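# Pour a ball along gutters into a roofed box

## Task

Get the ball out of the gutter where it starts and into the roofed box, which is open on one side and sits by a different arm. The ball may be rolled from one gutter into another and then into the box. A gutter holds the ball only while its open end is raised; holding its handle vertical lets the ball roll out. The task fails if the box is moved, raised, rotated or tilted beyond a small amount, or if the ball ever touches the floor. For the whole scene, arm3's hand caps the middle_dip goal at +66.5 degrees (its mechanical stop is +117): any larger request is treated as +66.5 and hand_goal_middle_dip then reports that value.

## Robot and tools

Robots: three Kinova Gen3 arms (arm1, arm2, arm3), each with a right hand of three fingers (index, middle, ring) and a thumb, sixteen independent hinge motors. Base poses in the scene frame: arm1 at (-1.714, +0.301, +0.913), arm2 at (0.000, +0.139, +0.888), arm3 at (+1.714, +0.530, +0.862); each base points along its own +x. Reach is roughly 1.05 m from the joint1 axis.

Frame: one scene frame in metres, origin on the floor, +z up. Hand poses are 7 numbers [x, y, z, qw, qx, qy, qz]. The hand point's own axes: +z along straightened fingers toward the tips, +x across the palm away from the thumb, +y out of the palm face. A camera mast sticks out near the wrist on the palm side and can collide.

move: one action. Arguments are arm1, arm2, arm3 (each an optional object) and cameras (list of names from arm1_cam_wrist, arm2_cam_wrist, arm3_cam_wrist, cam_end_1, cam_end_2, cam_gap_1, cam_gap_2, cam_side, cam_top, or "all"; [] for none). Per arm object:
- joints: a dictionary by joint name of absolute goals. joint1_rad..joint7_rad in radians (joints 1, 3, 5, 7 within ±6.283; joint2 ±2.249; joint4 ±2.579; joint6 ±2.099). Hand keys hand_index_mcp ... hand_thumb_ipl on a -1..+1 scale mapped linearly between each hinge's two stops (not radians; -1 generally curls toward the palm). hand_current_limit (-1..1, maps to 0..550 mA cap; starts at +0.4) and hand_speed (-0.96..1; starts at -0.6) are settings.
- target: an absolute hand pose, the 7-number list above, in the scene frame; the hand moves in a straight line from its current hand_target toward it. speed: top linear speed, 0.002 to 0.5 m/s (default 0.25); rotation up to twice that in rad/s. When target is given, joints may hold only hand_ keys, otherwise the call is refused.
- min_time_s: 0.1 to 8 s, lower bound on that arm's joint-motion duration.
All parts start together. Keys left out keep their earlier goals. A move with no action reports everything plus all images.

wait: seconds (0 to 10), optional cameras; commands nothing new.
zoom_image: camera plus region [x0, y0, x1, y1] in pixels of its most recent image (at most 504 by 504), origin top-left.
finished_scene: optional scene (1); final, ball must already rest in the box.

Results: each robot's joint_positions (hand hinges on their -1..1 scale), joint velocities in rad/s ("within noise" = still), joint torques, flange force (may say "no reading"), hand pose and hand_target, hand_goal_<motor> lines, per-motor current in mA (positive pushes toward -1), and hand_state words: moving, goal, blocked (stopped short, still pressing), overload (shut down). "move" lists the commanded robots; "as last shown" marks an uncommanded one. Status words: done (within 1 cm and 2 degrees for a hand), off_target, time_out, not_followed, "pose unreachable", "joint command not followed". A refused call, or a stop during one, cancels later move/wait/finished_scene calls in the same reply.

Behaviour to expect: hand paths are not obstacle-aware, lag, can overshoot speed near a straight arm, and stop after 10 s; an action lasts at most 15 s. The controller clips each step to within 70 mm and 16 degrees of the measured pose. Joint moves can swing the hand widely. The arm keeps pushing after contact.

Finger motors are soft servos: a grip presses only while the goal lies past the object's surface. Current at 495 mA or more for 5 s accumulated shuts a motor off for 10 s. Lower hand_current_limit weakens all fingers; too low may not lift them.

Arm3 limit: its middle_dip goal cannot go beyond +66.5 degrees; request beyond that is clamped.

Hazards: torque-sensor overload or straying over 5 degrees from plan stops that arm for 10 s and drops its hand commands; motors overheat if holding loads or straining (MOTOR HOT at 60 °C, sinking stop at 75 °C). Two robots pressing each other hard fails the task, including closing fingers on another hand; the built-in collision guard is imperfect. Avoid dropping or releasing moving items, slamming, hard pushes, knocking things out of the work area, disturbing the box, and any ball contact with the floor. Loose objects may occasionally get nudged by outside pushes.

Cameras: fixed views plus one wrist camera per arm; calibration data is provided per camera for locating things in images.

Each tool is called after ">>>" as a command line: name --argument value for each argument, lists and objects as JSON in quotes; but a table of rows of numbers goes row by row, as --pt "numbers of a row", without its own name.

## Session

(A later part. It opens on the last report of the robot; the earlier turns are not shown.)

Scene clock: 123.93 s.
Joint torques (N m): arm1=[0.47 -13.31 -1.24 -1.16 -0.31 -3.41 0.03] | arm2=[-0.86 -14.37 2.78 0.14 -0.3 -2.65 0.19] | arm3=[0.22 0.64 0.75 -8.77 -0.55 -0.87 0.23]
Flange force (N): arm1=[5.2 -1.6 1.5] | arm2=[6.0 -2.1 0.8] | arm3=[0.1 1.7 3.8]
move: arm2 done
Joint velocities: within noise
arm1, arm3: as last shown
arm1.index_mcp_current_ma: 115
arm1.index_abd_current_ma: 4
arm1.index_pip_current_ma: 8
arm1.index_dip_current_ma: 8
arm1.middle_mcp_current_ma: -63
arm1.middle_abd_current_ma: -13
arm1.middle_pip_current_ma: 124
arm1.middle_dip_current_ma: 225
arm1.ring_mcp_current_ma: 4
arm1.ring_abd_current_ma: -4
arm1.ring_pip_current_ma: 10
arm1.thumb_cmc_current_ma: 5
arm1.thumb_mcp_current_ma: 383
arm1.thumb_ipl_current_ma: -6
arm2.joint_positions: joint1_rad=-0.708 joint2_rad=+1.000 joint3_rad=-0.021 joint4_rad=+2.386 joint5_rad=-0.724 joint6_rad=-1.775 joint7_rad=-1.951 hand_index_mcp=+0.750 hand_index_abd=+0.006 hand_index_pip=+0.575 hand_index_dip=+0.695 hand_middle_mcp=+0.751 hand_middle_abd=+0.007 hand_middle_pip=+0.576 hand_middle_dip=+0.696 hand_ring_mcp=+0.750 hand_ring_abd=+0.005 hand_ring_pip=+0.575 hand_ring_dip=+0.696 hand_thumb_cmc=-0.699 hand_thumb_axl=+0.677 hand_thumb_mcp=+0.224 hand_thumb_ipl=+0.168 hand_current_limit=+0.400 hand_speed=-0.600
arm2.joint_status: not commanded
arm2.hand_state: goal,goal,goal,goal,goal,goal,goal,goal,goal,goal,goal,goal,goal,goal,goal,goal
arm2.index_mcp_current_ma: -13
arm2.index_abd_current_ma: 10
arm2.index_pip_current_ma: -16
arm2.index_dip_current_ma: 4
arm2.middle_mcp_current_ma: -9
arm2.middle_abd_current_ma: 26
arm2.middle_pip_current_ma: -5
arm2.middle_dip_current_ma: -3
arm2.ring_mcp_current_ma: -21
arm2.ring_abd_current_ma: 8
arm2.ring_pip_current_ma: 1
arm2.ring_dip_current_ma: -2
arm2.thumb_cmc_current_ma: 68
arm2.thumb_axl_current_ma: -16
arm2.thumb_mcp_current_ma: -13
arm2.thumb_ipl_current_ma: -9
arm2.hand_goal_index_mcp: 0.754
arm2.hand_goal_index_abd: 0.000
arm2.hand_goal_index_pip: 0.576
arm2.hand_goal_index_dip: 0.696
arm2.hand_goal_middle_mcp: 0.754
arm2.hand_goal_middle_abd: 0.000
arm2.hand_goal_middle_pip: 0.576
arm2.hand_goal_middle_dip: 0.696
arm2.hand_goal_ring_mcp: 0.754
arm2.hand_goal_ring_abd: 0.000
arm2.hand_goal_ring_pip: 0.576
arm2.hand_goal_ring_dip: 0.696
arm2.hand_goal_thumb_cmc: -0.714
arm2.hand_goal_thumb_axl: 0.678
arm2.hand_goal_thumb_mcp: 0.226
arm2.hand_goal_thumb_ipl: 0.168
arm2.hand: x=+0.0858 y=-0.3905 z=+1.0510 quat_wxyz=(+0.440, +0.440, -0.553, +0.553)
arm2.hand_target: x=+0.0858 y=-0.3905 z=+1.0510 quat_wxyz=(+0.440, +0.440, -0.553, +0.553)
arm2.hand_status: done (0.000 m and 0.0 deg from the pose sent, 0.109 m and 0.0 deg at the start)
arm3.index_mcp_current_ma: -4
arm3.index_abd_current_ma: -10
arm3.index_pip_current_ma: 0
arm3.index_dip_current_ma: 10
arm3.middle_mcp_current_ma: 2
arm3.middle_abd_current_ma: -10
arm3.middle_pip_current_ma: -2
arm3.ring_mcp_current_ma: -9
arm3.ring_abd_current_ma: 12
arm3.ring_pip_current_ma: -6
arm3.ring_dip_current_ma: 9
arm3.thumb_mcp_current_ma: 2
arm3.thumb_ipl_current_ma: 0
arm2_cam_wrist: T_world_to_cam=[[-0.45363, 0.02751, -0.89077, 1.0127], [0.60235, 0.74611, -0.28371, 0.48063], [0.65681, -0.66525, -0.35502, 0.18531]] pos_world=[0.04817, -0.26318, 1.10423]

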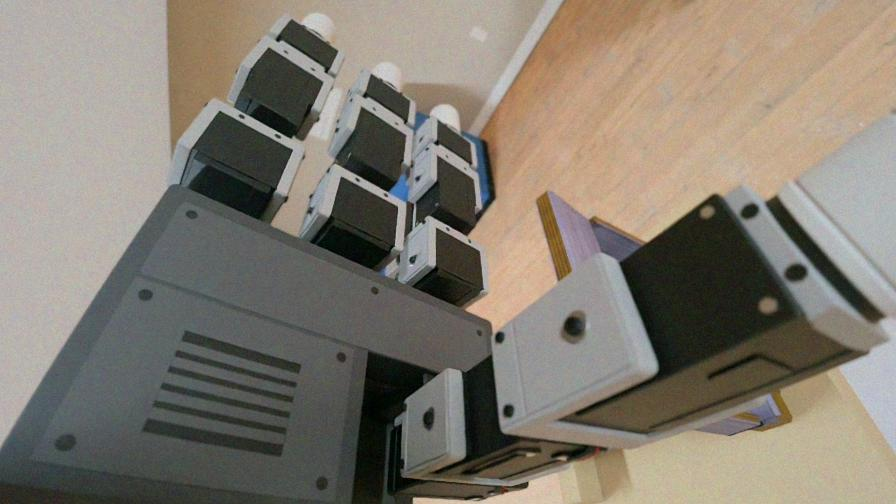

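>>> move --arm2 '{"target": [0.0949, -0.382, 1.0115, 0.4402, 0.4402, -0.5534, 0.5534], "speed": 0.08}' --cameras '["arm2_cam_wrist"]'

>>> zoom_image --camera "arm2_cam_wrist" --region '[400, 120, 640, 320]'

Scene clock: 125.57 s.
Joint torques (N m): arm1=[0.47 -13.27 -1.28 -1.15 -0.26 -3.44 0.09] | arm2=[-0.87 -14.69 2.84 0.89 -0.41 -2.54 0.19] | arm3=[0.17 0.63 0.78 -8.75 -0.51 -0.88 0.19]
Flange force (N): arm1=[5.4 -1.3 1.7] | arm2=[5.8 -2.5 0.6] | arm3=[0.0 1.8 3.7]
move: arm2 done
Joint velocities: within noise
arm1, arm3: as last shown
arm1.index_mcp_current_ma: 114
arm1.index_abd_current_ma: 13
arm1.index_pip_current_ma: 10
arm1.middle_mcp_current_ma: -69
arm1.middle_abd_current_ma: -11
arm1.middle_pip_current_ma: 128
arm1.middle_dip_current_ma: 217
arm1.ring_mcp_current_ma: 0
arm1.ring_abd_current_ma: 0
arm1.ring_pip_current_ma: 7
arm1.thumb_mcp_current_ma: 388
arm1.thumb_ipl_current_ma: -4
arm2.joint_positions: joint1_rad=-0.731 joint2_rad=+1.129 joint3_rad=-0.047 joint4_rad=+2.346 joint5_rad=-0.774 joint6_rad=-1.851 joint7_rad=-2.003 hand_index_mcp=+0.750 hand_index_abd=+0.006 hand_index_pip=+0.575 hand_index_dip=+0.695 hand_middle_mcp=+0.751 hand_middle_abd=+0.007 hand_middle_pip=+0.576 hand_middle_dip=+0.696 hand_ring_mcp=+0.750 hand_ring_abd=+0.005 hand_ring_pip=+0.575 hand_ring_dip=+0.696 hand_thumb_cmc=-0.699 hand_thumb_axl=+0.677 hand_thumb_mcp=+0.224 hand_thumb_ipl=+0.168 hand_current_limit=+0.400 hand_speed=-0.600
arm2.joint_status: not commanded
arm2.hand_state: goal,goal,goal,goal,goal,goal,goal,goal,goal,goal,goal,goal,goal,goal,goal,goal
arm2.index_mcp_current_ma: -20
arm2.index_abd_current_ma: 10
arm2.index_pip_current_ma: -10
arm2.index_dip_current_ma: 7
arm2.middle_mcp_current_ma: -10
arm2.middle_abd_current_ma: 28
arm2.middle_pip_current_ma: 5
arm2.middle_dip_current_ma: -14
arm2.ring_mcp_current_ma: -20
arm2.ring_abd_current_ma: 3
arm2.ring_pip_current_ma: -3
arm2.ring_dip_current_ma: -3
arm2.thumb_cmc_current_ma: 74
arm2.thumb_axl_current_ma: -4
arm2.thumb_mcp_current_ma: -11
arm2.thumb_ipl_current_ma: -18
arm2.hand_goal_index_mcp: 0.754
arm2.hand_goal_index_abd: 0.000
arm2.hand_goal_index_pip: 0.576
arm2.hand_goal_index_dip: 0.696
arm2.hand_goal_middle_mcp: 0.754
arm2.hand_goal_middle_abd: 0.000
arm2.hand_goal_middle_pip: 0.576
arm2.hand_goal_middle_dip: 0.696
arm2.hand_goal_ring_mcp: 0.754
arm2.hand_goal_ring_abd: 0.000
arm2.hand_goal_ring_pip: 0.576
arm2.hand_goal_ring_dip: 0.696
arm2.hand_goal_thumb_cmc: -0.714
arm2.hand_goal_thumb_axl: 0.678
arm2.hand_goal_thumb_mcp: 0.226
arm2.hand_goal_thumb_ipl: 0.168
arm2.hand: x=+0.0949 y=-0.3820 z=+1.0115 quat_wxyz=(+0.440, +0.440, -0.553, +0.553)
arm2.hand_target: x=+0.0949 y=-0.3820 z=+1.0115 quat_wxyz=(+0.440, +0.440, -0.553, +0.553)
arm2.hand_status: done (0.000 m and 0.0 deg from the pose sent, 0.041 m and 0.0 deg at the start)
arm3.index_mcp_current_ma: -8
arm3.index_abd_current_ma: -8
arm3.index_pip_current_ma: 4
arm3.middle_mcp_current_ma: 3
arm3.middle_abd_current_ma: -11
arm3.middle_pip_current_ma: 1
arm3.middle_dip_current_ma: -4
arm3.ring_mcp_current_ma: -5
arm3.ring_abd_current_ma: 9
arm3.ring_pip_current_ma: -8
arm3.ring_dip_current_ma: 11
arm3.thumb_cmc_current_ma: -3
arm3.thumb_axl_current_ma: 5
arm3.thumb_mcp_current_ma: -1
arm3.thumb_ipl_current_ma: 6
arm2_cam_wrist: T_world_to_cam=[[-0.45368, 0.02744, -0.89074, 0.98133], [0.60231, 0.74611, -0.28379, 0.45774], [0.65681, -0.66525, -0.35502, 0.17103]] pos_world=[0.05717, -0.25468, 1.06473]

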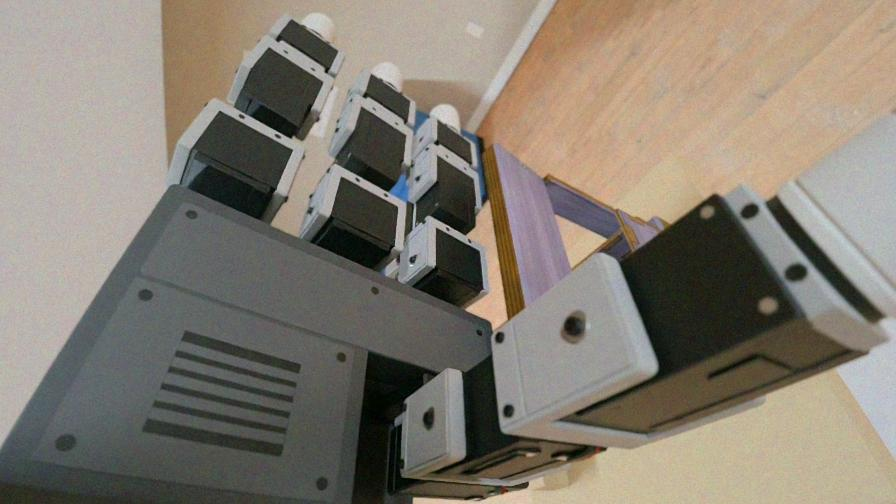

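Scaled by 2.100.

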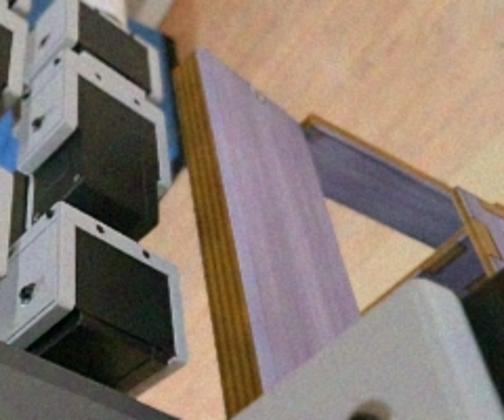

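>>> move --arm2 '{"target": [0.1016, -0.379, 0.9823, 0.4402, 0.4402, -0.5534, 0.5534], "speed": 0.05}' --cameras '["arm2_cam_wrist"]'

>>> zoom_image --camera "arm2_cam_wrist" --region '[360, 80, 640, 320]'

Scene clock: 126.93 s.
Joint torques (N m): arm1=[0.56 -13.32 -1.14 -1.18 -0.31 -3.47 0.1] | arm2=[-0.89 -15 2.84 1.29 -0.5 -2.64 0.15] | arm3=[0.15 0.59 0.71 -8.75 -0.5 -0.85 0.17]
Flange force (N): arm1=[5.3 -1.3 1.9] | arm2=[5.6 -2.9 1.2] | arm3=[0.0 1.5 3.8]
move: arm2 done
Joint velocities: within noise
arm1.joint_positions: joint1_rad=+0.176 joint2_rad=+0.864 joint3_rad=+0.000 joint4_rad=+2.278 joint5_rad=+1.571 joint6_rad=-1.571 joint7_rad=+5.149 hand_index_mcp=+0.805 hand_index_abd=+0.008 hand_index_pip=+0.575 hand_index_dip=+0.696 hand_middle_mcp=+0.844 hand_middle_abd=+0.106 hand_middle_pip=-0.091 hand_middle_dip=-0.873 hand_ring_mcp=+0.758 hand_ring_abd=+0.008 hand_ring_pip=+0.580 hand_ring_dip=+0.696 hand_thumb_cmc=-0.615 hand_thumb_axl=+0.657 hand_thumb_mcp=-0.641 hand_thumb_ipl=+0.048 hand_current_limit=+0.400 hand_speed=-0.600
arm1.joint_status: not commanded
arm1.hand_state: blocked,goal,goal,goal,blocked,goal,blocked,blocked,goal,goal,goal,goal,goal,blocked,blocked,goal
arm1.index_mcp_current_ma: 121
arm1.index_abd_current_ma: 7
arm1.index_pip_current_ma: 9
arm1.index_dip_current_ma: 4
arm1.middle_mcp_current_ma: -63
arm1.middle_abd_current_ma: -10
arm1.middle_pip_current_ma: 125
arm1.middle_dip_current_ma: 226
arm1.ring_mcp_current_ma: -6
arm1.ring_abd_current_ma: -2
arm1.ring_pip_current_ma: 10
arm1.ring_dip_current_ma: 5
arm1.thumb_cmc_current_ma: -1
arm1.thumb_axl_current_ma: -35
arm1.thumb_mcp_current_ma: 382
arm1.thumb_ipl_current_ma: -8
arm1.hand_goal_index_mcp: 0.754
arm1.hand_goal_index_abd: 0.000
arm1.hand_goal_index_pip: 0.576
arm1.hand_goal_index_dip: 0.696
arm1.hand_goal_middle_mcp: 0.880
arm1.hand_goal_middle_abd: 0.120
arm1.hand_goal_middle_pip: -0.150
arm1.hand_goal_middle_dip: -0.970
arm1.hand_goal_ring_mcp: 0.754
arm1.hand_goal_ring_abd: 0.000
arm1.hand_goal_ring_pip: 0.576
arm1.hand_goal_ring_dip: 0.696
arm1.hand_goal_thumb_cmc: -0.620
arm1.hand_goal_thumb_axl: 0.678
arm1.hand_goal_thumb_mcp: -0.850
arm1.hand_goal_thumb_ipl: 0.050
arm1.hand: x=-1.2333 y=+0.4067 z=+1.1725 quat_wxyz=(+0.260, -0.486, -0.514, -0.658)
arm1.hand_target: x=-1.2333 y=+0.4067 z=+1.1725 quat_wxyz=(+0.260, -0.486, -0.514, -0.658)
arm1.hand_status: not commanded
arm2.joint_positions: joint1_rad=-0.743 joint2_rad=+1.215 joint3_rad=-0.061 joint4_rad=+2.299 joint5_rad=-0.798 joint6_rad=-1.886 joint7_rad=-2.026 hand_index_mcp=+0.750 hand_index_abd=+0.006 hand_index_pip=+0.575 hand_index_dip=+0.695 hand_middle_mcp=+0.751 hand_middle_abd=+0.007 hand_middle_pip=+0.576 hand_middle_dip=+0.696 hand_ring_mcp=+0.750 hand_ring_abd=+0.005 hand_ring_pip=+0.575 hand_ring_dip=+0.696 hand_thumb_cmc=-0.699 hand_thumb_axl=+0.677 hand_thumb_mcp=+0.224 hand_thumb_ipl=+0.168 hand_current_limit=+0.400 hand_speed=-0.600
arm2.joint_status: not commanded
arm2.hand_state: goal,goal,goal,goal,goal,goal,goal,goal,goal,goal,goal,goal,goal,goal,goal,goal
arm2.index_mcp_current_ma: -12
arm2.index_abd_current_ma: 11
arm2.index_pip_current_ma: -11
arm2.index_dip_current_ma: 17
arm2.middle_mcp_current_ma: -4
arm2.middle_abd_current_ma: 27
arm2.middle_pip_current_ma: -5
arm2.middle_dip_current_ma: -8
arm2.ring_mcp_current_ma: -21
arm2.ring_abd_current_ma: 6
arm2.ring_pip_current_ma: -2
arm2.ring_dip_current_ma: -6
arm2.thumb_cmc_current_ma: 64
arm2.thumb_axl_current_ma: -16
arm2.thumb_mcp_current_ma: -8
arm2.thumb_ipl_current_ma: -4
arm2.hand_goal_index_mcp: 0.754
arm2.hand_goal_index_abd: 0.000
arm2.hand_goal_index_pip: 0.576
arm2.hand_goal_index_dip: 0.696
arm2.hand_goal_middle_mcp: 0.754
arm2.hand_goal_middle_abd: 0.000
arm2.hand_goal_middle_pip: 0.576
arm2.hand_goal_middle_dip: 0.696
arm2.hand_goal_ring_mcp: 0.754
arm2.hand_goal_ring_abd: 0.000
arm2.hand_goal_ring_pip: 0.576
arm2.hand_goal_ring_dip: 0.696
arm2.hand_goal_thumb_cmc: -0.714
arm2.hand_goal_thumb_axl: 0.678
arm2.hand_goal_thumb_mcp: 0.226
arm2.hand_goal_thumb_ipl: 0.168
arm2.hand: x=+0.1016 y=-0.3790 z=+0.9823 quat_wxyz=(+0.440, +0.440, -0.553, +0.553)
arm2.hand_target: x=+0.1016 y=-0.3790 z=+0.9823 quat_wxyz=(+0.440, +0.440, -0.553, +0.553)
arm2.hand_status: done (0.000 m and 0.0 deg from the pose sent, 0.030 m and 0.0 deg at the start)
arm3.joint_positions: joint1_rad=-0.074 joint2_rad=-0.469 joint3_rad=-0.107 joint4_rad=+1.387 joint5_rad=+0.001 joint6_rad=+1.867 joint7_rad=+1.699 hand_index_mcp=+0.753 hand_index_abd=+0.000 hand_index_pip=+0.577 hand_index_dip=+0.696 hand_middle_mcp=+0.753 hand_middle_abd=+0.000 hand_middle_pip=+0.577 hand_middle_dip=+0.696 hand_ring_mcp=+0.753 hand_ring_abd=+0.000 hand_ring_pip=+0.577 hand_ring_dip=+0.696 hand_thumb_cmc=+0.714 hand_thumb_axl=+0.677 hand_thumb_mcp=+0.224 hand_thumb_ipl=+0.168 hand_current_limit=+0.400 hand_speed=-0.600
arm3.joint_status: not commanded
arm3.hand_state: goal,goal,goal,goal,goal,goal,goal,goal,goal,goal,goal,goal,goal,goal,goal,goal
arm3.index_mcp_current_ma: -5
arm3.index_abd_current_ma: -10
arm3.index_pip_current_ma: 10
arm3.index_dip_current_ma: 6
arm3.middle_mcp_current_ma: 7
arm3.middle_abd_current_ma: -17
arm3.middle_pip_current_ma: -4
arm3.middle_dip_current_ma: -1
arm3.ring_mcp_current_ma: -5
arm3.ring_abd_current_ma: 7
arm3.ring_pip_current_ma: -7
arm3.ring_dip_current_ma: 14
arm3.thumb_cmc_current_ma: -6
arm3.thumb_axl_current_ma: 5
arm3.thumb_mcp_current_ma: -6
arm3.thumb_ipl_current_ma: -4
arm3.hand_goal_index_mcp: 0.754
arm3.hand_goal_index_abd: 0.000
arm3.hand_goal_index_pip: 0.576
arm3.hand_goal_index_dip: 0.696
arm3.hand_goal_middle_mcp: 0.754
arm3.hand_goal_middle_abd: 0.000
arm3.hand_goal_middle_pip: 0.576
arm3.hand_goal_middle_dip: 0.696
arm3.hand_goal_ring_mcp: 0.754
arm3.hand_goal_ring_abd: 0.000
arm3.hand_goal_ring_pip: 0.576
arm3.hand_goal_ring_dip: 0.696
arm3.hand_goal_thumb_cmc: 0.714
arm3.hand_goal_thumb_axl: 0.678
arm3.hand_goal_thumb_mcp: 0.226
arm3.hand_goal_thumb_ipl: 0.168
arm3.hand: x=+1.5825 y=+0.3875 z=+1.4294 quat_wxyz=(-0.006, +0.950, +0.257, -0.178)
arm3.hand_target: x=+1.5825 y=+0.3875 z=+1.4294 quat_wxyz=(-0.006, +0.950, +0.257, -0.178)
arm3.hand_status: not commanded
arm2_cam_wrist: T_world_to_cam=[[-0.45368, 0.02744, -0.89074, 0.95832], [0.60231, 0.74611, -0.28379, 0.44312], [0.65681, -0.66525, -0.35502, 0.15819]] pos_world=[0.06397, -0.25168, 1.03553]

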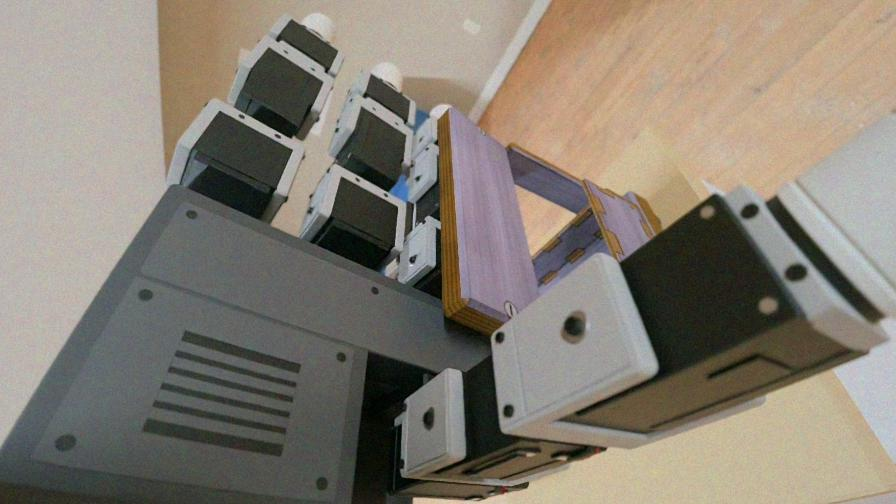

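Scaled by 1.800.

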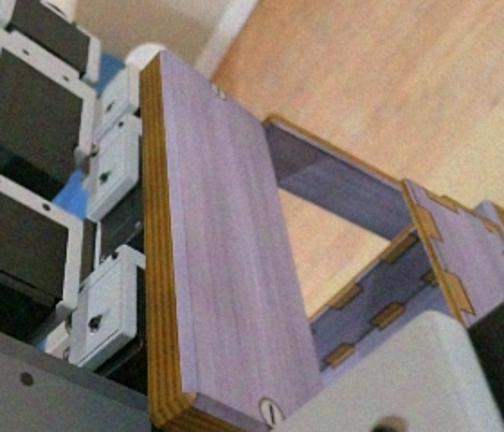

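>>> move --arm2 '{"target": [0.0880, -0.377, 0.9813, 0.4402, 0.4402, -0.5534, 0.5534], "speed": 0.03}' --cameras '["arm2_cam_wrist"]'

>>> zoom_image --camera "arm2_cam_wrist" --region '[340, 80, 640, 340]'

Scene clock: 128.80 s.
Joint torques (N m): arm1=[0.46 -13.28 -1.2 -1.18 -0.29 -3.52 0.12] | arm2=[-0.62 -14.67 3.02 1.66 -0.69 -2.46 0.18] | arm3=[0.12 0.66 0.72 -8.81 -0.51 -0.89 0.18]
Flange force (N): arm1=[5.4 -1.3 1.7] | arm2=[5.5 -3.5 0.9] | arm3=[0.3 1.6 4.0]
move: arm2 done
Joint velocities: within noise
arm1, arm3: as last shown
arm1.index_mcp_current_ma: 114
arm1.index_abd_current_ma: 10
arm1.index_pip_current_ma: 11
arm1.index_dip_current_ma: 10
arm1.middle_mcp_current_ma: -65
arm1.middle_abd_current_ma: -14
arm1.middle_pip_current_ma: 128
arm1.middle_dip_current_ma: 224
arm1.ring_mcp_current_ma: -1
arm1.ring_abd_current_ma: 1
arm1.ring_pip_current_ma: 8
arm1.ring_dip_current_ma: 10
arm1.thumb_cmc_current_ma: 6
arm1.thumb_axl_current_ma: -36
arm1.thumb_mcp_current_ma: 388
arm1.thumb_ipl_current_ma: -7
arm2.joint_positions: joint1_rad=-0.723 joint2_rad=+1.231 joint3_rad=-0.047 joint4_rad=+2.326 joint5_rad=-0.780 joint6_rad=-1.914 joint7_rad=-2.059 hand_index_mcp=+0.752 hand_index_abd=+0.006 hand_index_pip=+0.575 hand_index_dip=+0.695 hand_middle_mcp=+0.751 hand_middle_abd=+0.007 hand_middle_pip=+0.576 hand_middle_dip=+0.696 hand_ring_mcp=+0.750 hand_ring_abd=+0.005 hand_ring_pip=+0.575 hand_ring_dip=+0.696 hand_thumb_cmc=-0.699 hand_thumb_axl=+0.677 hand_thumb_mcp=+0.224 hand_thumb_ipl=+0.168 hand_current_limit=+0.400 hand_speed=-0.600
arm2.joint_status: not commanded
arm2.hand_state: goal,goal,goal,goal,goal,goal,goal,goal,goal,goal,goal,goal,goal,goal,goal,goal
arm2.index_mcp_current_ma: -7
arm2.index_abd_current_ma: 16
arm2.index_pip_current_ma: -13
arm2.index_dip_current_ma: 12
arm2.middle_mcp_current_ma: -13
arm2.middle_abd_current_ma: 26
arm2.middle_pip_current_ma: -12
arm2.middle_dip_current_ma: -9
arm2.ring_mcp_current_ma: -20
arm2.ring_abd_current_ma: 6
arm2.ring_pip_current_ma: 4
arm2.ring_dip_current_ma: -5
arm2.thumb_cmc_current_ma: 73
arm2.thumb_axl_current_ma: -18
arm2.thumb_mcp_current_ma: -13
arm2.thumb_ipl_current_ma: -9
arm2.hand_goal_index_mcp: 0.754
arm2.hand_goal_index_abd: 0.000
arm2.hand_goal_index_pip: 0.576
arm2.hand_goal_index_dip: 0.696
arm2.hand_goal_middle_mcp: 0.754
arm2.hand_goal_middle_abd: 0.000
arm2.hand_goal_middle_pip: 0.576
arm2.hand_goal_middle_dip: 0.696
arm2.hand_goal_ring_mcp: 0.754
arm2.hand_goal_ring_abd: 0.000
arm2.hand_goal_ring_pip: 0.576
arm2.hand_goal_ring_dip: 0.696
arm2.hand_goal_thumb_cmc: -0.714
arm2.hand_goal_thumb_axl: 0.678
arm2.hand_goal_thumb_mcp: 0.226
arm2.hand_goal_thumb_ipl: 0.168
arm2.hand: x=+0.0880 y=-0.3770 z=+0.9813 quat_wxyz=(+0.440, +0.440, -0.553, +0.553)
arm2.hand_target: x=+0.0880 y=-0.3770 z=+0.9813 quat_wxyz=(+0.440, +0.440, -0.553, +0.553)
arm2.hand_status: done (0.000 m and 0.0 deg from the pose sent, 0.014 m and 0.0 deg at the start)
arm3.index_mcp_current_ma: -12
arm3.index_pip_current_ma: 8
arm3.index_dip_current_ma: 7
arm3.middle_mcp_current_ma: 5
arm3.middle_abd_current_ma: -3
arm3.middle_pip_current_ma: -1
arm3.middle_dip_current_ma: 0
arm3.ring_mcp_current_ma: -7
arm3.ring_abd_current_ma: 11
arm3.ring_pip_current_ma: -3
arm3.ring_dip_current_ma: 13
arm3.thumb_cmc_current_ma: -2
arm3.thumb_axl_current_ma: 8
arm3.thumb_mcp_current_ma: -4
arm3.thumb_ipl_current_ma: 0
arm2_cam_wrist: T_world_to_cam=[[-0.45371, 0.02747, -0.89073, 0.9512], [0.60235, 0.74607, -0.28381, 0.44955], [0.65675, -0.6653, -0.35505, 0.16811]] pos_world=[0.05037, -0.24968, 1.03453]

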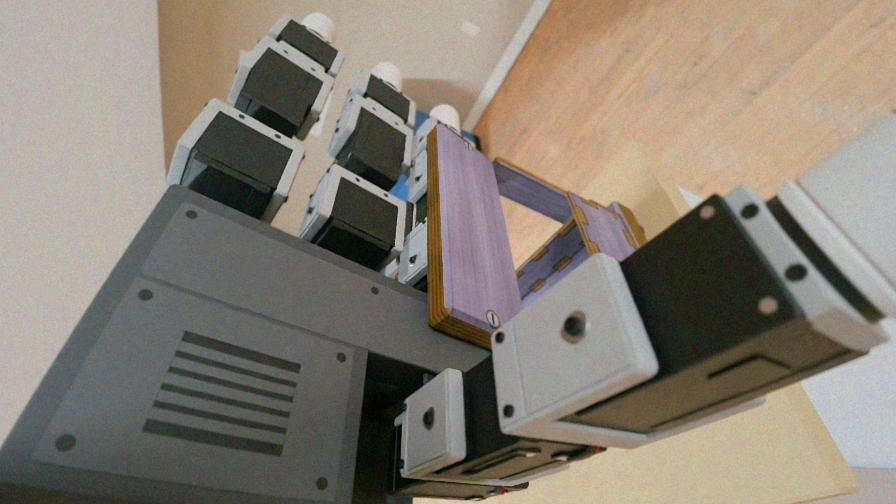

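Scaled by 1.680.

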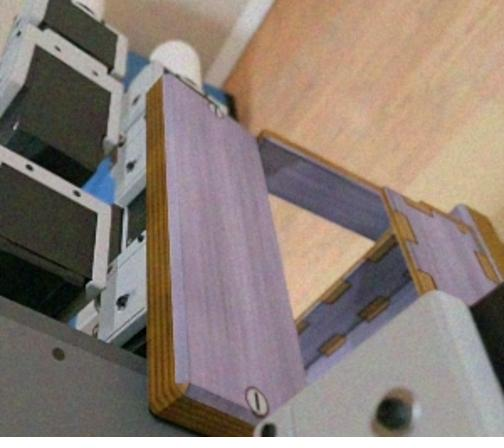

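>>> move --arm2 '{"joints": {"hand_index_mcp": 0.88, "hand_index_abd": 0.0, "hand_index_pip": -0.15, "hand_index_dip": -0.5}}' --cameras '["arm2_cam_wrist", "cam_gap_1", "cam_side"]'

Scene clock: 131.63 s.
Joint torques (N m): arm1=[0.51 -13.3 -1.19 -1.2 -0.32 -3.48 0.07] | arm2=[-1.05 -14.89 2.82 1.55 -0.53 -2.63 0.18] | arm3=[0.11 0.71 0.79 -8.75 -0.46 -0.88 0.16]
Flange force (N): arm1=[5.4 -1.5 1.7] | arm2=[5.3 -2.6 1.3] | arm3=[0.2 1.8 3.8]
move: arm2 done
Joint velocities: within noise
arm1, arm3: as last shown
arm1.index_mcp_current_ma: 112
arm1.index_abd_current_ma: 15
arm1.index_pip_current_ma: 9
arm1.index_dip_current_ma: 2
arm1.middle_abd_current_ma: -11
arm1.middle_pip_current_ma: 126
arm1.middle_dip_current_ma: 223
arm1.ring_mcp_current_ma: -7
arm1.ring_abd_current_ma: -2
arm1.ring_pip_current_ma: 6
arm1.ring_dip_current_ma: 7
arm1.thumb_cmc_current_ma: 2
arm1.thumb_mcp_current_ma: 383
arm1.thumb_ipl_current_ma: -6
arm2.joint_positions: joint1_rad=-0.723 joint2_rad=+1.231 joint3_rad=-0.047 joint4_rad=+2.326 joint5_rad=-0.780 joint6_rad=-1.914 joint7_rad=-2.059 hand_index_mcp=+0.877 hand_index_abd=+0.006 hand_index_pip=-0.148 hand_index_dip=-0.497 hand_middle_mcp=+0.751 hand_middle_abd=+0.007 hand_middle_pip=+0.576 hand_middle_dip=+0.696 hand_ring_mcp=+0.750 hand_ring_abd=+0.005 hand_ring_pip=+0.575 hand_ring_dip=+0.696 hand_thumb_cmc=-0.699 hand_thumb_axl=+0.677 hand_thumb_mcp=+0.224 hand_thumb_ipl=+0.168 hand_current_limit=+0.400 hand_speed=-0.600
arm2.joint_status: all done
arm2.hand_state: goal,goal,goal,goal,goal,goal,goal,goal,goal,goal,goal,goal,goal,goal,goal,goal
arm2.index_mcp_current_ma: -9
arm2.index_abd_current_ma: 13
arm2.index_pip_current_ma: -3
arm2.index_dip_current_ma: 20
arm2.middle_mcp_current_ma: -7
arm2.middle_abd_current_ma: 24
arm2.middle_pip_current_ma: 5
arm2.middle_dip_current_ma: -8
arm2.ring_mcp_current_ma: -23
arm2.ring_abd_current_ma: 13
arm2.ring_pip_current_ma: -11
arm2.ring_dip_current_ma: -4
arm2.thumb_cmc_current_ma: 70
arm2.thumb_axl_current_ma: -12
arm2.thumb_mcp_current_ma: -8
arm2.thumb_ipl_current_ma: -3
arm2.hand_goal_index_mcp: 0.880
arm2.hand_goal_index_abd: 0.000
arm2.hand_goal_index_pip: -0.150
arm2.hand_goal_index_dip: -0.500
arm2.hand_goal_middle_mcp: 0.754
arm2.hand_goal_middle_abd: 0.000
arm2.hand_goal_middle_pip: 0.576
arm2.hand_goal_middle_dip: 0.696
arm2.hand_goal_ring_mcp: 0.754
arm2.hand_goal_ring_abd: 0.000
arm2.hand_goal_ring_pip: 0.576
arm2.hand_goal_ring_dip: 0.696
arm2.hand_goal_thumb_cmc: -0.714
arm2.hand_goal_thumb_axl: 0.678
arm2.hand_goal_thumb_mcp: 0.226
arm2.hand_goal_thumb_ipl: 0.168
arm2.hand: x=+0.0880 y=-0.3770 z=+0.9813 quat_wxyz=(+0.440, +0.440, -0.553, +0.553)
arm2.hand_target: x=+0.0880 y=-0.3770 z=+0.9813 quat_wxyz=(+0.440, +0.440, -0.553, +0.553)
arm2.hand_status: not commanded
arm3.index_mcp_current_ma: -5
arm3.index_abd_current_ma: -8
arm3.index_pip_current_ma: 3
arm3.index_dip_current_ma: 5
arm3.middle_mcp_current_ma: 0
arm3.middle_abd_current_ma: -12
arm3.middle_pip_current_ma: -6
arm3.middle_dip_current_ma: -9
arm3.ring_mcp_current_ma: -9
arm3.ring_abd_current_ma: 10
arm3.ring_pip_current_ma: -9
arm3.ring_dip_current_ma: 10
arm3.thumb_cmc_current_ma: -4
arm3.thumb_axl_current_ma: 2
arm3.thumb_mcp_current_ma: -1
arm3.thumb_ipl_current_ma: 5
arm2_cam_wrist: T_world_to_cam=[[-0.45368, 0.02744, -0.89074, 0.95116], [0.60231, 0.74611, -0.28379, 0.4496], [0.65681, -0.66526, -0.35502, 0.16816]] pos_world=[0.05027, -0.24968, 1.03453]

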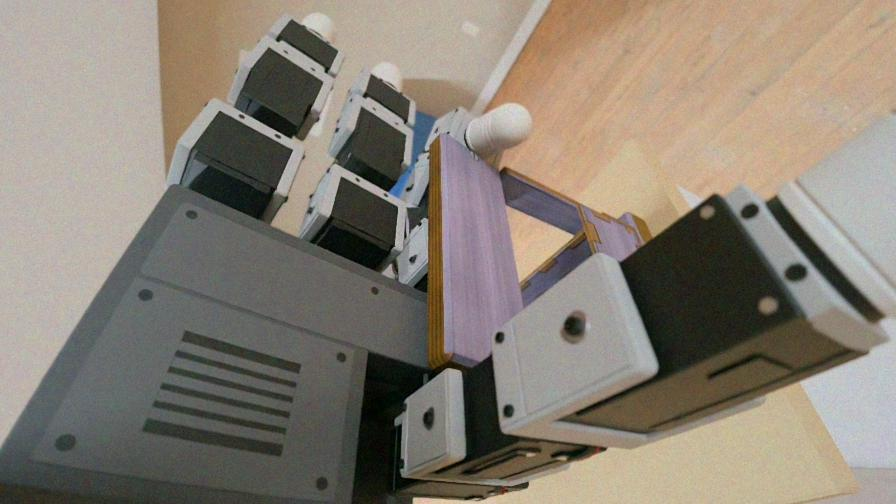

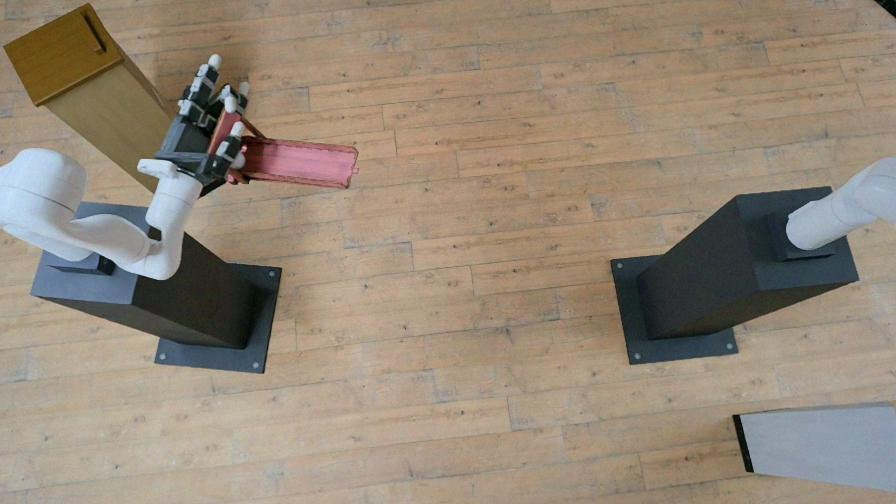

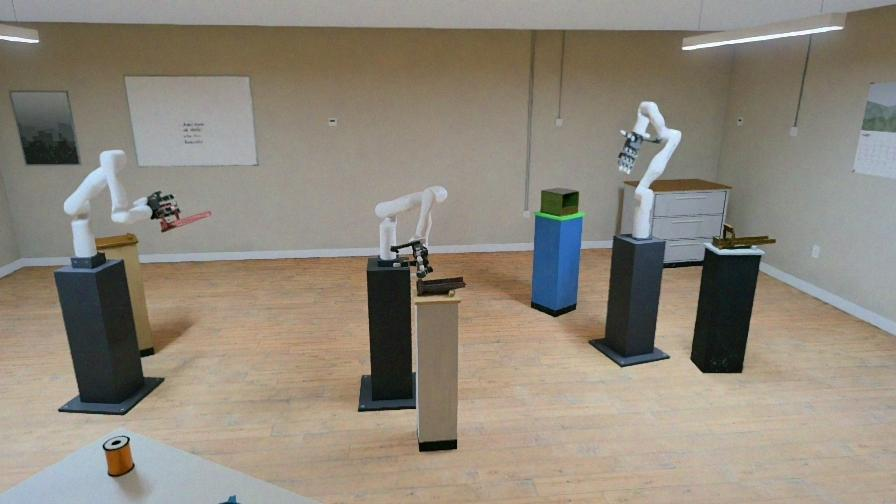

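>>> move --arm2 '{"joints": {"hand_index_dip": -0.97}}' --cameras '["arm2_cam_wrist"]'

>>> zoom_image --camera "arm2_cam_wrist" --region '[380, 60, 660, 400]'

Scene clock: 132.47 s.
Joint torques (N m): arm1=[0.56 -13.32 -1.17 -1.16 -0.29 -3.44 0.07] | arm2=[-0.79 -14.87 2.98 1.55 -0.64 -2.59 0.19] | arm3=[0.15 0.62 0.71 -8.73 -0.51 -0.89 0.15]
Flange force (N): arm1=[5.2 -1.4 1.9] | arm2=[5.3 -3.0 1.0] | arm3=[0.0 1.4 3.6]
move: arm2 done
Joint velocities: within noise
arm1, arm3: as last shown
arm1.index_mcp_current_ma: 122
arm1.index_abd_current_ma: 11
arm1.index_pip_current_ma: 7
arm1.index_dip_current_ma: 6
arm1.middle_mcp_current_ma: -69
arm1.middle_abd_current_ma: -14
arm1.middle_dip_current_ma: 230
arm1.ring_mcp_current_ma: 1
arm1.ring_abd_current_ma: -3
arm1.ring_pip_current_ma: 5
arm1.ring_dip_current_ma: 11
arm1.thumb_cmc_current_ma: 5
arm1.thumb_axl_current_ma: -37
arm1.thumb_mcp_current_ma: 381
arm1.thumb_ipl_current_ma: -7
arm2.joint_positions: joint1_rad=-0.723 joint2_rad=+1.231 joint3_rad=-0.047 joint4_rad=+2.326 joint5_rad=-0.780 joint6_rad=-1.914 joint7_rad=-2.059 hand_index_mcp=+0.876 hand_index_abd=+0.005 hand_index_pip=-0.148 hand_index_dip=-0.956 hand_middle_mcp=+0.751 hand_middle_abd=+0.007 hand_middle_pip=+0.576 hand_middle_dip=+0.696 hand_ring_mcp=+0.750 hand_ring_abd=+0.005 hand_ring_pip=+0.575 hand_ring_dip=+0.696 hand_thumb_cmc=-0.699 hand_thumb_axl=+0.677 hand_thumb_mcp=+0.224 hand_thumb_ipl=+0.168 hand_current_limit=+0.400 hand_speed=-0.600
arm2.joint_status: all done
arm2.hand_state: goal,goal,goal,goal,goal,goal,goal,goal,goal,goal,goal,goal,goal,goal,goal,goal
arm2.index_mcp_current_ma: -17
arm2.index_abd_current_ma: 4
arm2.index_pip_current_ma: 3
arm2.index_dip_current_ma: 74
arm2.middle_mcp_current_ma: -11
arm2.middle_abd_current_ma: 31
arm2.middle_pip_current_ma: -5
arm2.middle_dip_current_ma: -10
arm2.ring_mcp_current_ma: -31
arm2.ring_abd_current_ma: 17
arm2.ring_pip_current_ma: -3
arm2.ring_dip_current_ma: -2
arm2.thumb_cmc_current_ma: 61
arm2.thumb_axl_current_ma: -10
arm2.thumb_mcp_current_ma: -13
arm2.thumb_ipl_current_ma: -11
arm2.hand_goal_index_mcp: 0.880
arm2.hand_goal_index_abd: 0.000
arm2.hand_goal_index_pip: -0.150
arm2.hand_goal_index_dip: -0.970
arm2.hand_goal_middle_mcp: 0.754
arm2.hand_goal_middle_abd: 0.000
arm2.hand_goal_middle_pip: 0.576
arm2.hand_goal_middle_dip: 0.696
arm2.hand_goal_ring_mcp: 0.754
arm2.hand_goal_ring_abd: 0.000
arm2.hand_goal_ring_pip: 0.576
arm2.hand_goal_ring_dip: 0.696
arm2.hand_goal_thumb_cmc: -0.714
arm2.hand_goal_thumb_axl: 0.678
arm2.hand_goal_thumb_mcp: 0.226
arm2.hand_goal_thumb_ipl: 0.168
arm2.hand: x=+0.0880 y=-0.3770 z=+0.9813 quat_wxyz=(+0.440, +0.440, -0.553, +0.553)
arm2.hand_target: x=+0.0880 y=-0.3770 z=+0.9813 quat_wxyz=(+0.440, +0.440, -0.553, +0.553)
arm2.hand_status: not commanded
arm3.index_mcp_current_ma: -7
arm3.index_abd_current_ma: -11
arm3.index_dip_current_ma: 9
arm3.middle_mcp_current_ma: 4
arm3.middle_abd_current_ma: -6
arm3.middle_pip_current_ma: -7
arm3.ring_mcp_current_ma: -6
arm3.ring_abd_current_ma: 6
arm3.ring_pip_current_ma: -14
arm3.ring_dip_current_ma: 4
arm3.thumb_cmc_current_ma: -8
arm3.thumb_axl_current_ma: 8
arm3.thumb_mcp_current_ma: 3
arm3.thumb_ipl_current_ma: -1
arm2_cam_wrist: T_world_to_cam=[[-0.45368, 0.02744, -0.89074, 0.95116], [0.60231, 0.74611, -0.28379, 0.4496], [0.65681, -0.66526, -0.35502, 0.16816]] pos_world=[0.05027, -0.24968, 1.03453]

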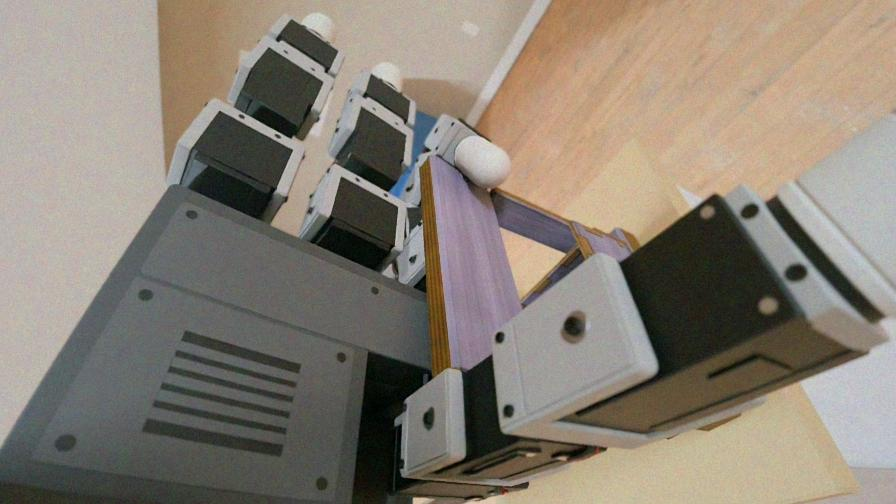

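Scaled by 1.482.

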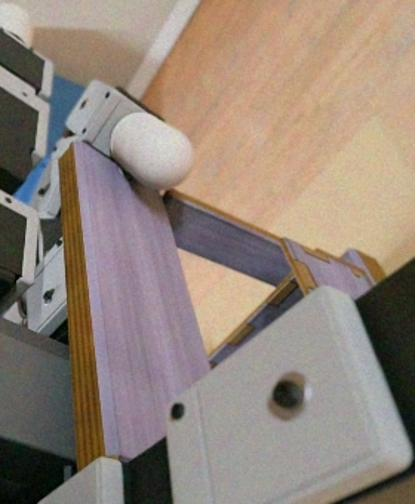

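>>> move --arm2 '{"joints": {"hand_thumb_cmc": -0.5, "hand_thumb_mcp": -0.55, "hand_thumb_ipl": 0.05}}' --cameras '["arm2_cam_wrist"]'

>>> zoom_image --camera "arm2_cam_wrist" --region '[380, 60, 660, 400]'

Scene clock: 134.50 s.
Joint torques (N m): arm1=[0.44 -13.32 -1.18 -1.19 -0.31 -3.48 0.07] | arm2=[-0.94 -14.89 2.86 1.47 -0.6 -2.56 0.16] | arm3=[0.09 0.57 0.82 -8.73 -0.52 -0.92 0.25]
Flange force (N): arm1=[5.3 -1.5 1.6] | arm2=[5.4 -2.6 1.0] | arm3=[-0.2 2.1 3.4]
move: arm2 off_target
Joint velocities: within noise
arm1, arm3: as last shown
arm1.index_mcp_current_ma: 113
arm1.index_pip_current_ma: 10
arm1.middle_mcp_current_ma: -71
arm1.middle_abd_current_ma: -11
arm1.middle_pip_current_ma: 123
arm1.middle_dip_current_ma: 228
arm1.ring_mcp_current_ma: -2
arm1.ring_abd_current_ma: 0
arm1.ring_dip_current_ma: 9
arm1.thumb_cmc_current_ma: 2
arm1.thumb_axl_current_ma: -34
arm1.thumb_mcp_current_ma: 385
arm1.thumb_ipl_current_ma: -4
arm2.joint_positions: joint1_rad=-0.723 joint2_rad=+1.231 joint3_rad=-0.047 joint4_rad=+2.326 joint5_rad=-0.780 joint6_rad=-1.914 joint7_rad=-2.059 hand_index_mcp=+0.864 hand_index_abd=+0.005 hand_index_pip=-0.145 hand_index_dip=-0.956 hand_middle_mcp=+0.751 hand_middle_abd=+0.007 hand_middle_pip=+0.576 hand_middle_dip=+0.696 hand_ring_mcp=+0.750 hand_ring_abd=+0.005 hand_ring_pip=+0.575 hand_ring_dip=+0.696 hand_thumb_cmc=-0.501 hand_thumb_axl=+0.684 hand_thumb_mcp=-0.516 hand_thumb_ipl=+0.050 hand_current_limit=+0.400 hand_speed=-0.600
arm2.joint_status: hand_thumb_mcp off_target (ended at -0.516, target -0.550); the others done
arm2.hand_state: goal,goal,goal,goal,goal,goal,goal,goal,goal,goal,goal,goal,goal,goal,blocked,goal
arm2.index_mcp_current_ma: -71
arm2.index_abd_current_ma: 4
arm2.index_pip_current_ma: 20
arm2.index_dip_current_ma: 66
arm2.middle_mcp_current_ma: -10
arm2.middle_abd_current_ma: 30
arm2.middle_pip_current_ma: 1
arm2.middle_dip_current_ma: -8
arm2.ring_mcp_current_ma: -16
arm2.ring_abd_current_ma: 9
arm2.ring_pip_current_ma: 6
arm2.ring_dip_current_ma: -5
arm2.thumb_cmc_current_ma: -3
arm2.thumb_axl_current_ma: 27
arm2.thumb_mcp_current_ma: 194
arm2.thumb_ipl_current_ma: -13
arm2.hand_goal_index_mcp: 0.880
arm2.hand_goal_index_abd: 0.000
arm2.hand_goal_index_pip: -0.150
arm2.hand_goal_index_dip: -0.970
arm2.hand_goal_middle_mcp: 0.754
arm2.hand_goal_middle_abd: 0.000
arm2.hand_goal_middle_pip: 0.576
arm2.hand_goal_middle_dip: 0.696
arm2.hand_goal_ring_mcp: 0.754
arm2.hand_goal_ring_abd: 0.000
arm2.hand_goal_ring_pip: 0.576
arm2.hand_goal_ring_dip: 0.696
arm2.hand_goal_thumb_cmc: -0.500
arm2.hand_goal_thumb_axl: 0.678
arm2.hand_goal_thumb_mcp: -0.550
arm2.hand_goal_thumb_ipl: 0.050
arm2.hand: x=+0.0880 y=-0.3770 z=+0.9813 quat_wxyz=(+0.440, +0.440, -0.553, +0.553)
arm2.hand_target: x=+0.0880 y=-0.3770 z=+0.9813 quat_wxyz=(+0.440, +0.440, -0.553, +0.553)
arm2.hand_status: not commanded
arm3.index_pip_current_ma: 8
arm3.index_dip_current_ma: 3
arm3.middle_abd_current_ma: -14
arm3.middle_pip_current_ma: 2
arm3.middle_dip_current_ma: -10
arm3.ring_mcp_current_ma: -9
arm3.ring_abd_current_ma: 8
arm3.ring_pip_current_ma: -6
arm3.ring_dip_current_ma: 5
arm3.thumb_cmc_current_ma: 1
arm3.thumb_axl_current_ma: 3
arm3.thumb_ipl_current_ma: 1
arm2_cam_wrist: T_world_to_cam=[[-0.45368, 0.02744, -0.89074, 0.9512], [0.60231, 0.74611, -0.28379, 0.44954], [0.65681, -0.66526, -0.35502, 0.1681]] pos_world=[0.05037, -0.24968, 1.03453]

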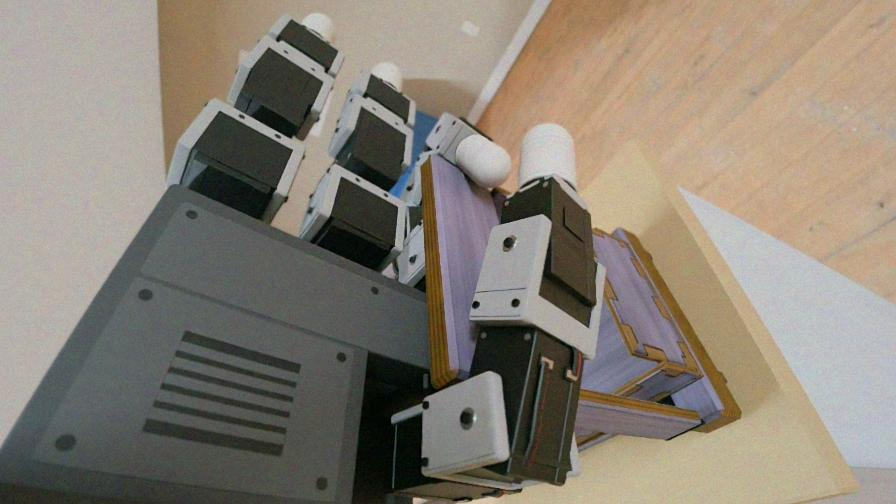

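Scaled by 1.482.

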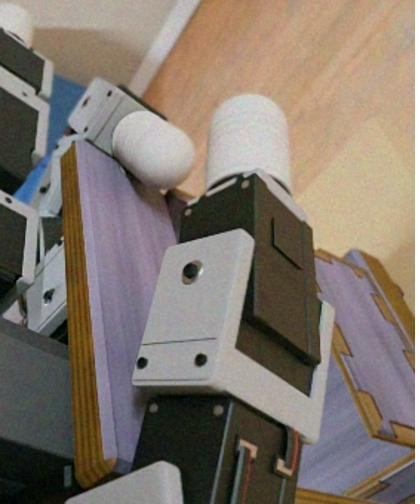

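>>> move --arm2 '{"joints": {"hand_thumb_mcp": -0.85}}' --cameras '["arm2_cam_wrist"]'

>>> zoom_image --camera "arm2_cam_wrist" --region '[380, 60, 660, 400]'

Scene clock: 135.40 s.
Joint torques (N m): arm1=[0.42 -13.3 -1.22 -1.16 -0.25 -3.46 0.06] | arm2=[-0.87 -14.82 2.95 1.45 -0.64 -2.61 0.23] | arm3=[0.21 0.6 0.79 -8.75 -0.54 -0.87 0.21]
Flange force (N): arm1=[5.3 -1.5 1.7] | arm2=[5.7 -2.7 0.9] | arm3=[-0.1 1.8 3.7]
move: arm2 off_target
Joint velocities: within noise
arm1, arm3: as last shown
arm1.index_mcp_current_ma: 116
arm1.index_abd_current_ma: 12
arm1.index_pip_current_ma: 9
arm1.index_dip_current_ma: 9
arm1.middle_mcp_current_ma: -65
arm1.middle_abd_current_ma: -10
arm1.middle_pip_current_ma: 126
arm1.middle_dip_current_ma: 226
arm1.ring_mcp_current_ma: -4
arm1.ring_abd_current_ma: -8
arm1.ring_pip_current_ma: 9
arm1.ring_dip_current_ma: 12
arm1.thumb_axl_current_ma: -33
arm1.thumb_mcp_current_ma: 386
arm1.thumb_ipl_current_ma: -15
arm2.joint_positions: joint1_rad=-0.723 joint2_rad=+1.231 joint3_rad=-0.047 joint4_rad=+2.326 joint5_rad=-0.780 joint6_rad=-1.914 joint7_rad=-2.059 hand_index_mcp=+0.851 hand_index_abd=+0.005 hand_index_pip=-0.140 hand_index_dip=-0.953 hand_middle_mcp=+0.751 hand_middle_abd=+0.007 hand_middle_pip=+0.576 hand_middle_dip=+0.696 hand_ring_mcp=+0.750 hand_ring_abd=+0.005 hand_ring_pip=+0.575 hand_ring_dip=+0.696 hand_thumb_cmc=-0.505 hand_thumb_axl=+0.685 hand_thumb_mcp=-0.550 hand_thumb_ipl=+0.050 hand_current_limit=+0.400 hand_speed=-0.600
arm2.joint_status: hand_thumb_mcp off_target (ended at -0.550, target -0.850)
arm2.hand_state: blocked,goal,goal,goal,goal,goal,goal,goal,goal,goal,goal,goal,goal,goal,blocked,goal
arm2.index_mcp_current_ma: -137
arm2.index_abd_current_ma: 7
arm2.index_pip_current_ma: 41
arm2.index_dip_current_ma: 85
arm2.middle_mcp_current_ma: -7
arm2.middle_abd_current_ma: 26
arm2.middle_pip_current_ma: -6
arm2.middle_dip_current_ma: -17
arm2.ring_mcp_current_ma: -26
arm2.ring_abd_current_ma: 11
arm2.ring_pip_current_ma: -9
arm2.ring_dip_current_ma: -1
arm2.thumb_cmc_current_ma: -20
arm2.thumb_axl_current_ma: 32
arm2.thumb_mcp_current_ma: 383
arm2.thumb_ipl_current_ma: -5
arm2.hand_goal_index_mcp: 0.880
arm2.hand_goal_index_abd: 0.000
arm2.hand_goal_index_pip: -0.150
arm2.hand_goal_index_dip: -0.970
arm2.hand_goal_middle_mcp: 0.754
arm2.hand_goal_middle_abd: 0.000
arm2.hand_goal_middle_pip: 0.576
arm2.hand_goal_middle_dip: 0.696
arm2.hand_goal_ring_mcp: 0.754
arm2.hand_goal_ring_abd: 0.000
arm2.hand_goal_ring_pip: 0.576
arm2.hand_goal_ring_dip: 0.696
arm2.hand_goal_thumb_cmc: -0.500
arm2.hand_goal_thumb_axl: 0.678
arm2.hand_goal_thumb_mcp: -0.850
arm2.hand_goal_thumb_ipl: 0.050
arm2.hand: x=+0.0880 y=-0.3770 z=+0.9813 quat_wxyz=(+0.440, +0.440, -0.553, +0.553)
arm2.hand_target: x=+0.0880 y=-0.3770 z=+0.9813 quat_wxyz=(+0.440, +0.440, -0.553, +0.553)
arm2.hand_status: not commanded
arm3.index_mcp_current_ma: -9
arm3.index_abd_current_ma: -5
arm3.index_pip_current_ma: 7
arm3.index_dip_current_ma: 4
arm3.middle_mcp_current_ma: 5
arm3.middle_abd_current_ma: -10
arm3.middle_pip_current_ma: -5
arm3.middle_dip_current_ma: -5
arm3.ring_mcp_current_ma: -7
arm3.ring_abd_current_ma: 7
arm3.ring_pip_current_ma: -7
arm3.ring_dip_current_ma: 12
arm3.thumb_cmc_current_ma: -1
arm3.thumb_axl_current_ma: 5
arm3.thumb_ipl_current_ma: -2
arm2_cam_wrist: T_world_to_cam=[[-0.45368, 0.02744, -0.89074, 0.9512], [0.60231, 0.74611, -0.28379, 0.44954], [0.65681, -0.66526, -0.35502, 0.1681]] pos_world=[0.05037, -0.24968, 1.03453]

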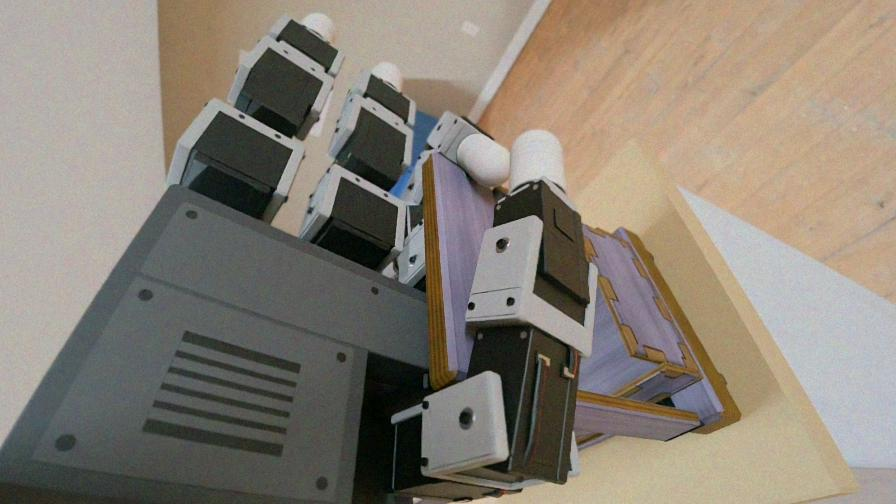

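Scaled by 1.482.

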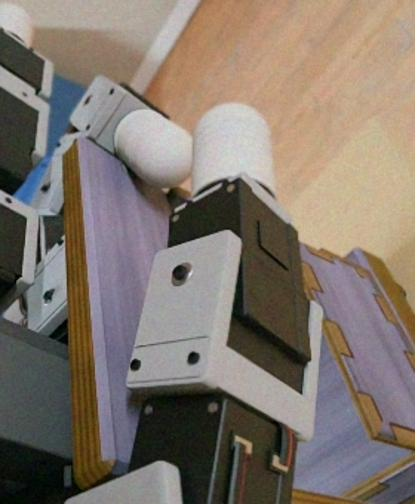

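>>> move --arm2 '{"target": [0.088, -0.377, 0.9863, 0.4402, 0.4402, -0.5534, 0.5534], "speed": 0.02}' --cameras '["arm2_cam_wrist"]'

>>> zoom_image --camera "arm2_cam_wrist" --region '[380, 60, 760, 460]'

Scene clock: 136.97 s.
Joint torques (N m): arm1=[0.41 -13.32 -1.3 -1.22 -0.29 -3.44 0.1] | arm2=[-0.88 -15.7 3.17 1.29 -0.65 -3.06 0.07] | arm3=[0.12 0.6 0.64 -8.67 -0.52 -0.84 0.19]
Flange force (N): arm1=[5.4 -1.5 1.4] | arm2=[3.7 -2.6 1.0] | arm3=[-0.1 1.3 3.5]
move: arm2 done
Joint velocities: within noise
arm1, arm3: as last shown
arm1.index_abd_current_ma: 6
arm1.index_pip_current_ma: 7
arm1.index_dip_current_ma: 2
arm1.middle_mcp_current_ma: -71
arm1.middle_abd_current_ma: -9
arm1.middle_pip_current_ma: 123
arm1.middle_dip_current_ma: 225
arm1.ring_mcp_current_ma: -2
arm1.ring_abd_current_ma: 0
arm1.ring_pip_current_ma: 7
arm1.ring_dip_current_ma: 2
arm1.thumb_axl_current_ma: -37
arm1.thumb_mcp_current_ma: 390
arm1.thumb_ipl_current_ma: -2
arm2.joint_positions: joint1_rad=-0.724 joint2_rad=+1.216 joint3_rad=-0.047 joint4_rad=+2.334 joint5_rad=-0.780 joint6_rad=-1.909 joint7_rad=-2.054 hand_index_mcp=+0.848 hand_index_abd=+0.005 hand_index_pip=-0.139 hand_index_dip=-0.953 hand_middle_mcp=+0.751 hand_middle_abd=+0.007 hand_middle_pip=+0.576 hand_middle_dip=+0.696 hand_ring_mcp=+0.750 hand_ring_abd=+0.005 hand_ring_pip=+0.575 hand_ring_dip=+0.696 hand_thumb_cmc=-0.509 hand_thumb_axl=+0.685 hand_thumb_mcp=-0.555 hand_thumb_ipl=+0.050 hand_current_limit=+0.400 hand_speed=-0.600
arm2.joint_status: not commanded
arm2.hand_state: blocked,goal,goal,goal,goal,goal,goal,goal,goal,goal,goal,goal,goal,goal,blocked,goal
arm2.index_mcp_current_ma: -160
arm2.index_abd_current_ma: 8
arm2.index_pip_current_ma: 42
arm2.index_dip_current_ma: 86
arm2.middle_mcp_current_ma: -8
arm2.middle_abd_current_ma: 30
arm2.middle_pip_current_ma: 2
arm2.middle_dip_current_ma: -17
arm2.ring_mcp_current_ma: -22
arm2.ring_abd_current_ma: 8
arm2.ring_pip_current_ma: 7
arm2.ring_dip_current_ma: -11
arm2.thumb_cmc_current_ma: -38
arm2.thumb_axl_current_ma: 30
arm2.thumb_mcp_current_ma: 384
arm2.thumb_ipl_current_ma: -2
arm2.hand_goal_index_mcp: 0.880
arm2.hand_goal_index_abd: 0.000
arm2.hand_goal_index_pip: -0.150
arm2.hand_goal_index_dip: -0.970
arm2.hand_goal_middle_mcp: 0.754
arm2.hand_goal_middle_abd: 0.000
arm2.hand_goal_middle_pip: 0.576
arm2.hand_goal_middle_dip: 0.696
arm2.hand_goal_ring_mcp: 0.754
arm2.hand_goal_ring_abd: 0.000
arm2.hand_goal_ring_pip: 0.576
arm2.hand_goal_ring_dip: 0.696
arm2.hand_goal_thumb_cmc: -0.500
arm2.hand_goal_thumb_axl: 0.678
arm2.hand_goal_thumb_mcp: -0.850
arm2.hand_goal_thumb_ipl: 0.050
arm2.hand: x=+0.0880 y=-0.3770 z=+0.9863 quat_wxyz=(+0.440, +0.440, -0.553, +0.553)
arm2.hand_target: x=+0.0880 y=-0.3770 z=+0.9863 quat_wxyz=(+0.440, +0.440, -0.553, +0.553)
arm2.hand_status: done (0.000 m and 0.0 deg from the pose sent, 0.005 m and 0.0 deg at the start)
arm3.index_mcp_current_ma: -7
arm3.index_abd_current_ma: -10
arm3.index_pip_current_ma: 6
arm3.index_dip_current_ma: 7
arm3.middle_mcp_current_ma: 7
arm3.middle_abd_current_ma: -12
arm3.middle_pip_current_ma: 0
arm3.middle_dip_current_ma: -4
arm3.ring_mcp_current_ma: -8
arm3.ring_abd_current_ma: 6
arm3.ring_pip_current_ma: -15
arm3.ring_dip_current_ma: 8
arm3.thumb_cmc_current_ma: -2
arm3.thumb_axl_current_ma: 4
arm3.thumb_mcp_current_ma: -2
arm3.thumb_ipl_current_ma: 3
arm2_cam_wrist: T_world_to_cam=[[-0.45368, 0.02744, -0.89074, 0.95566], [0.60231, 0.74611, -0.28379, 0.45096], [0.65681, -0.66525, -0.35502, 0.16987]] pos_world=[0.05037, -0.24968, 1.03953]

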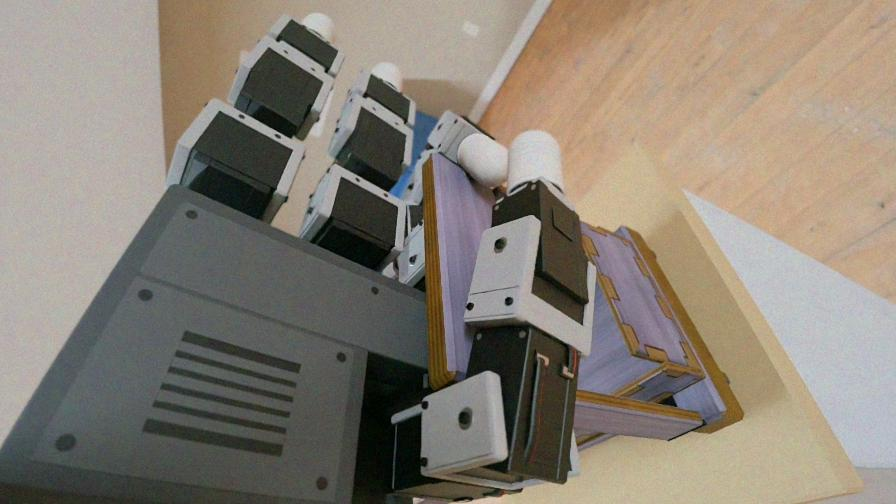

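Scaled by 1.260.

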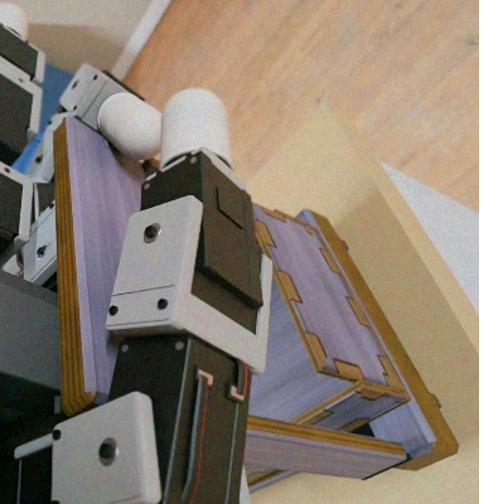

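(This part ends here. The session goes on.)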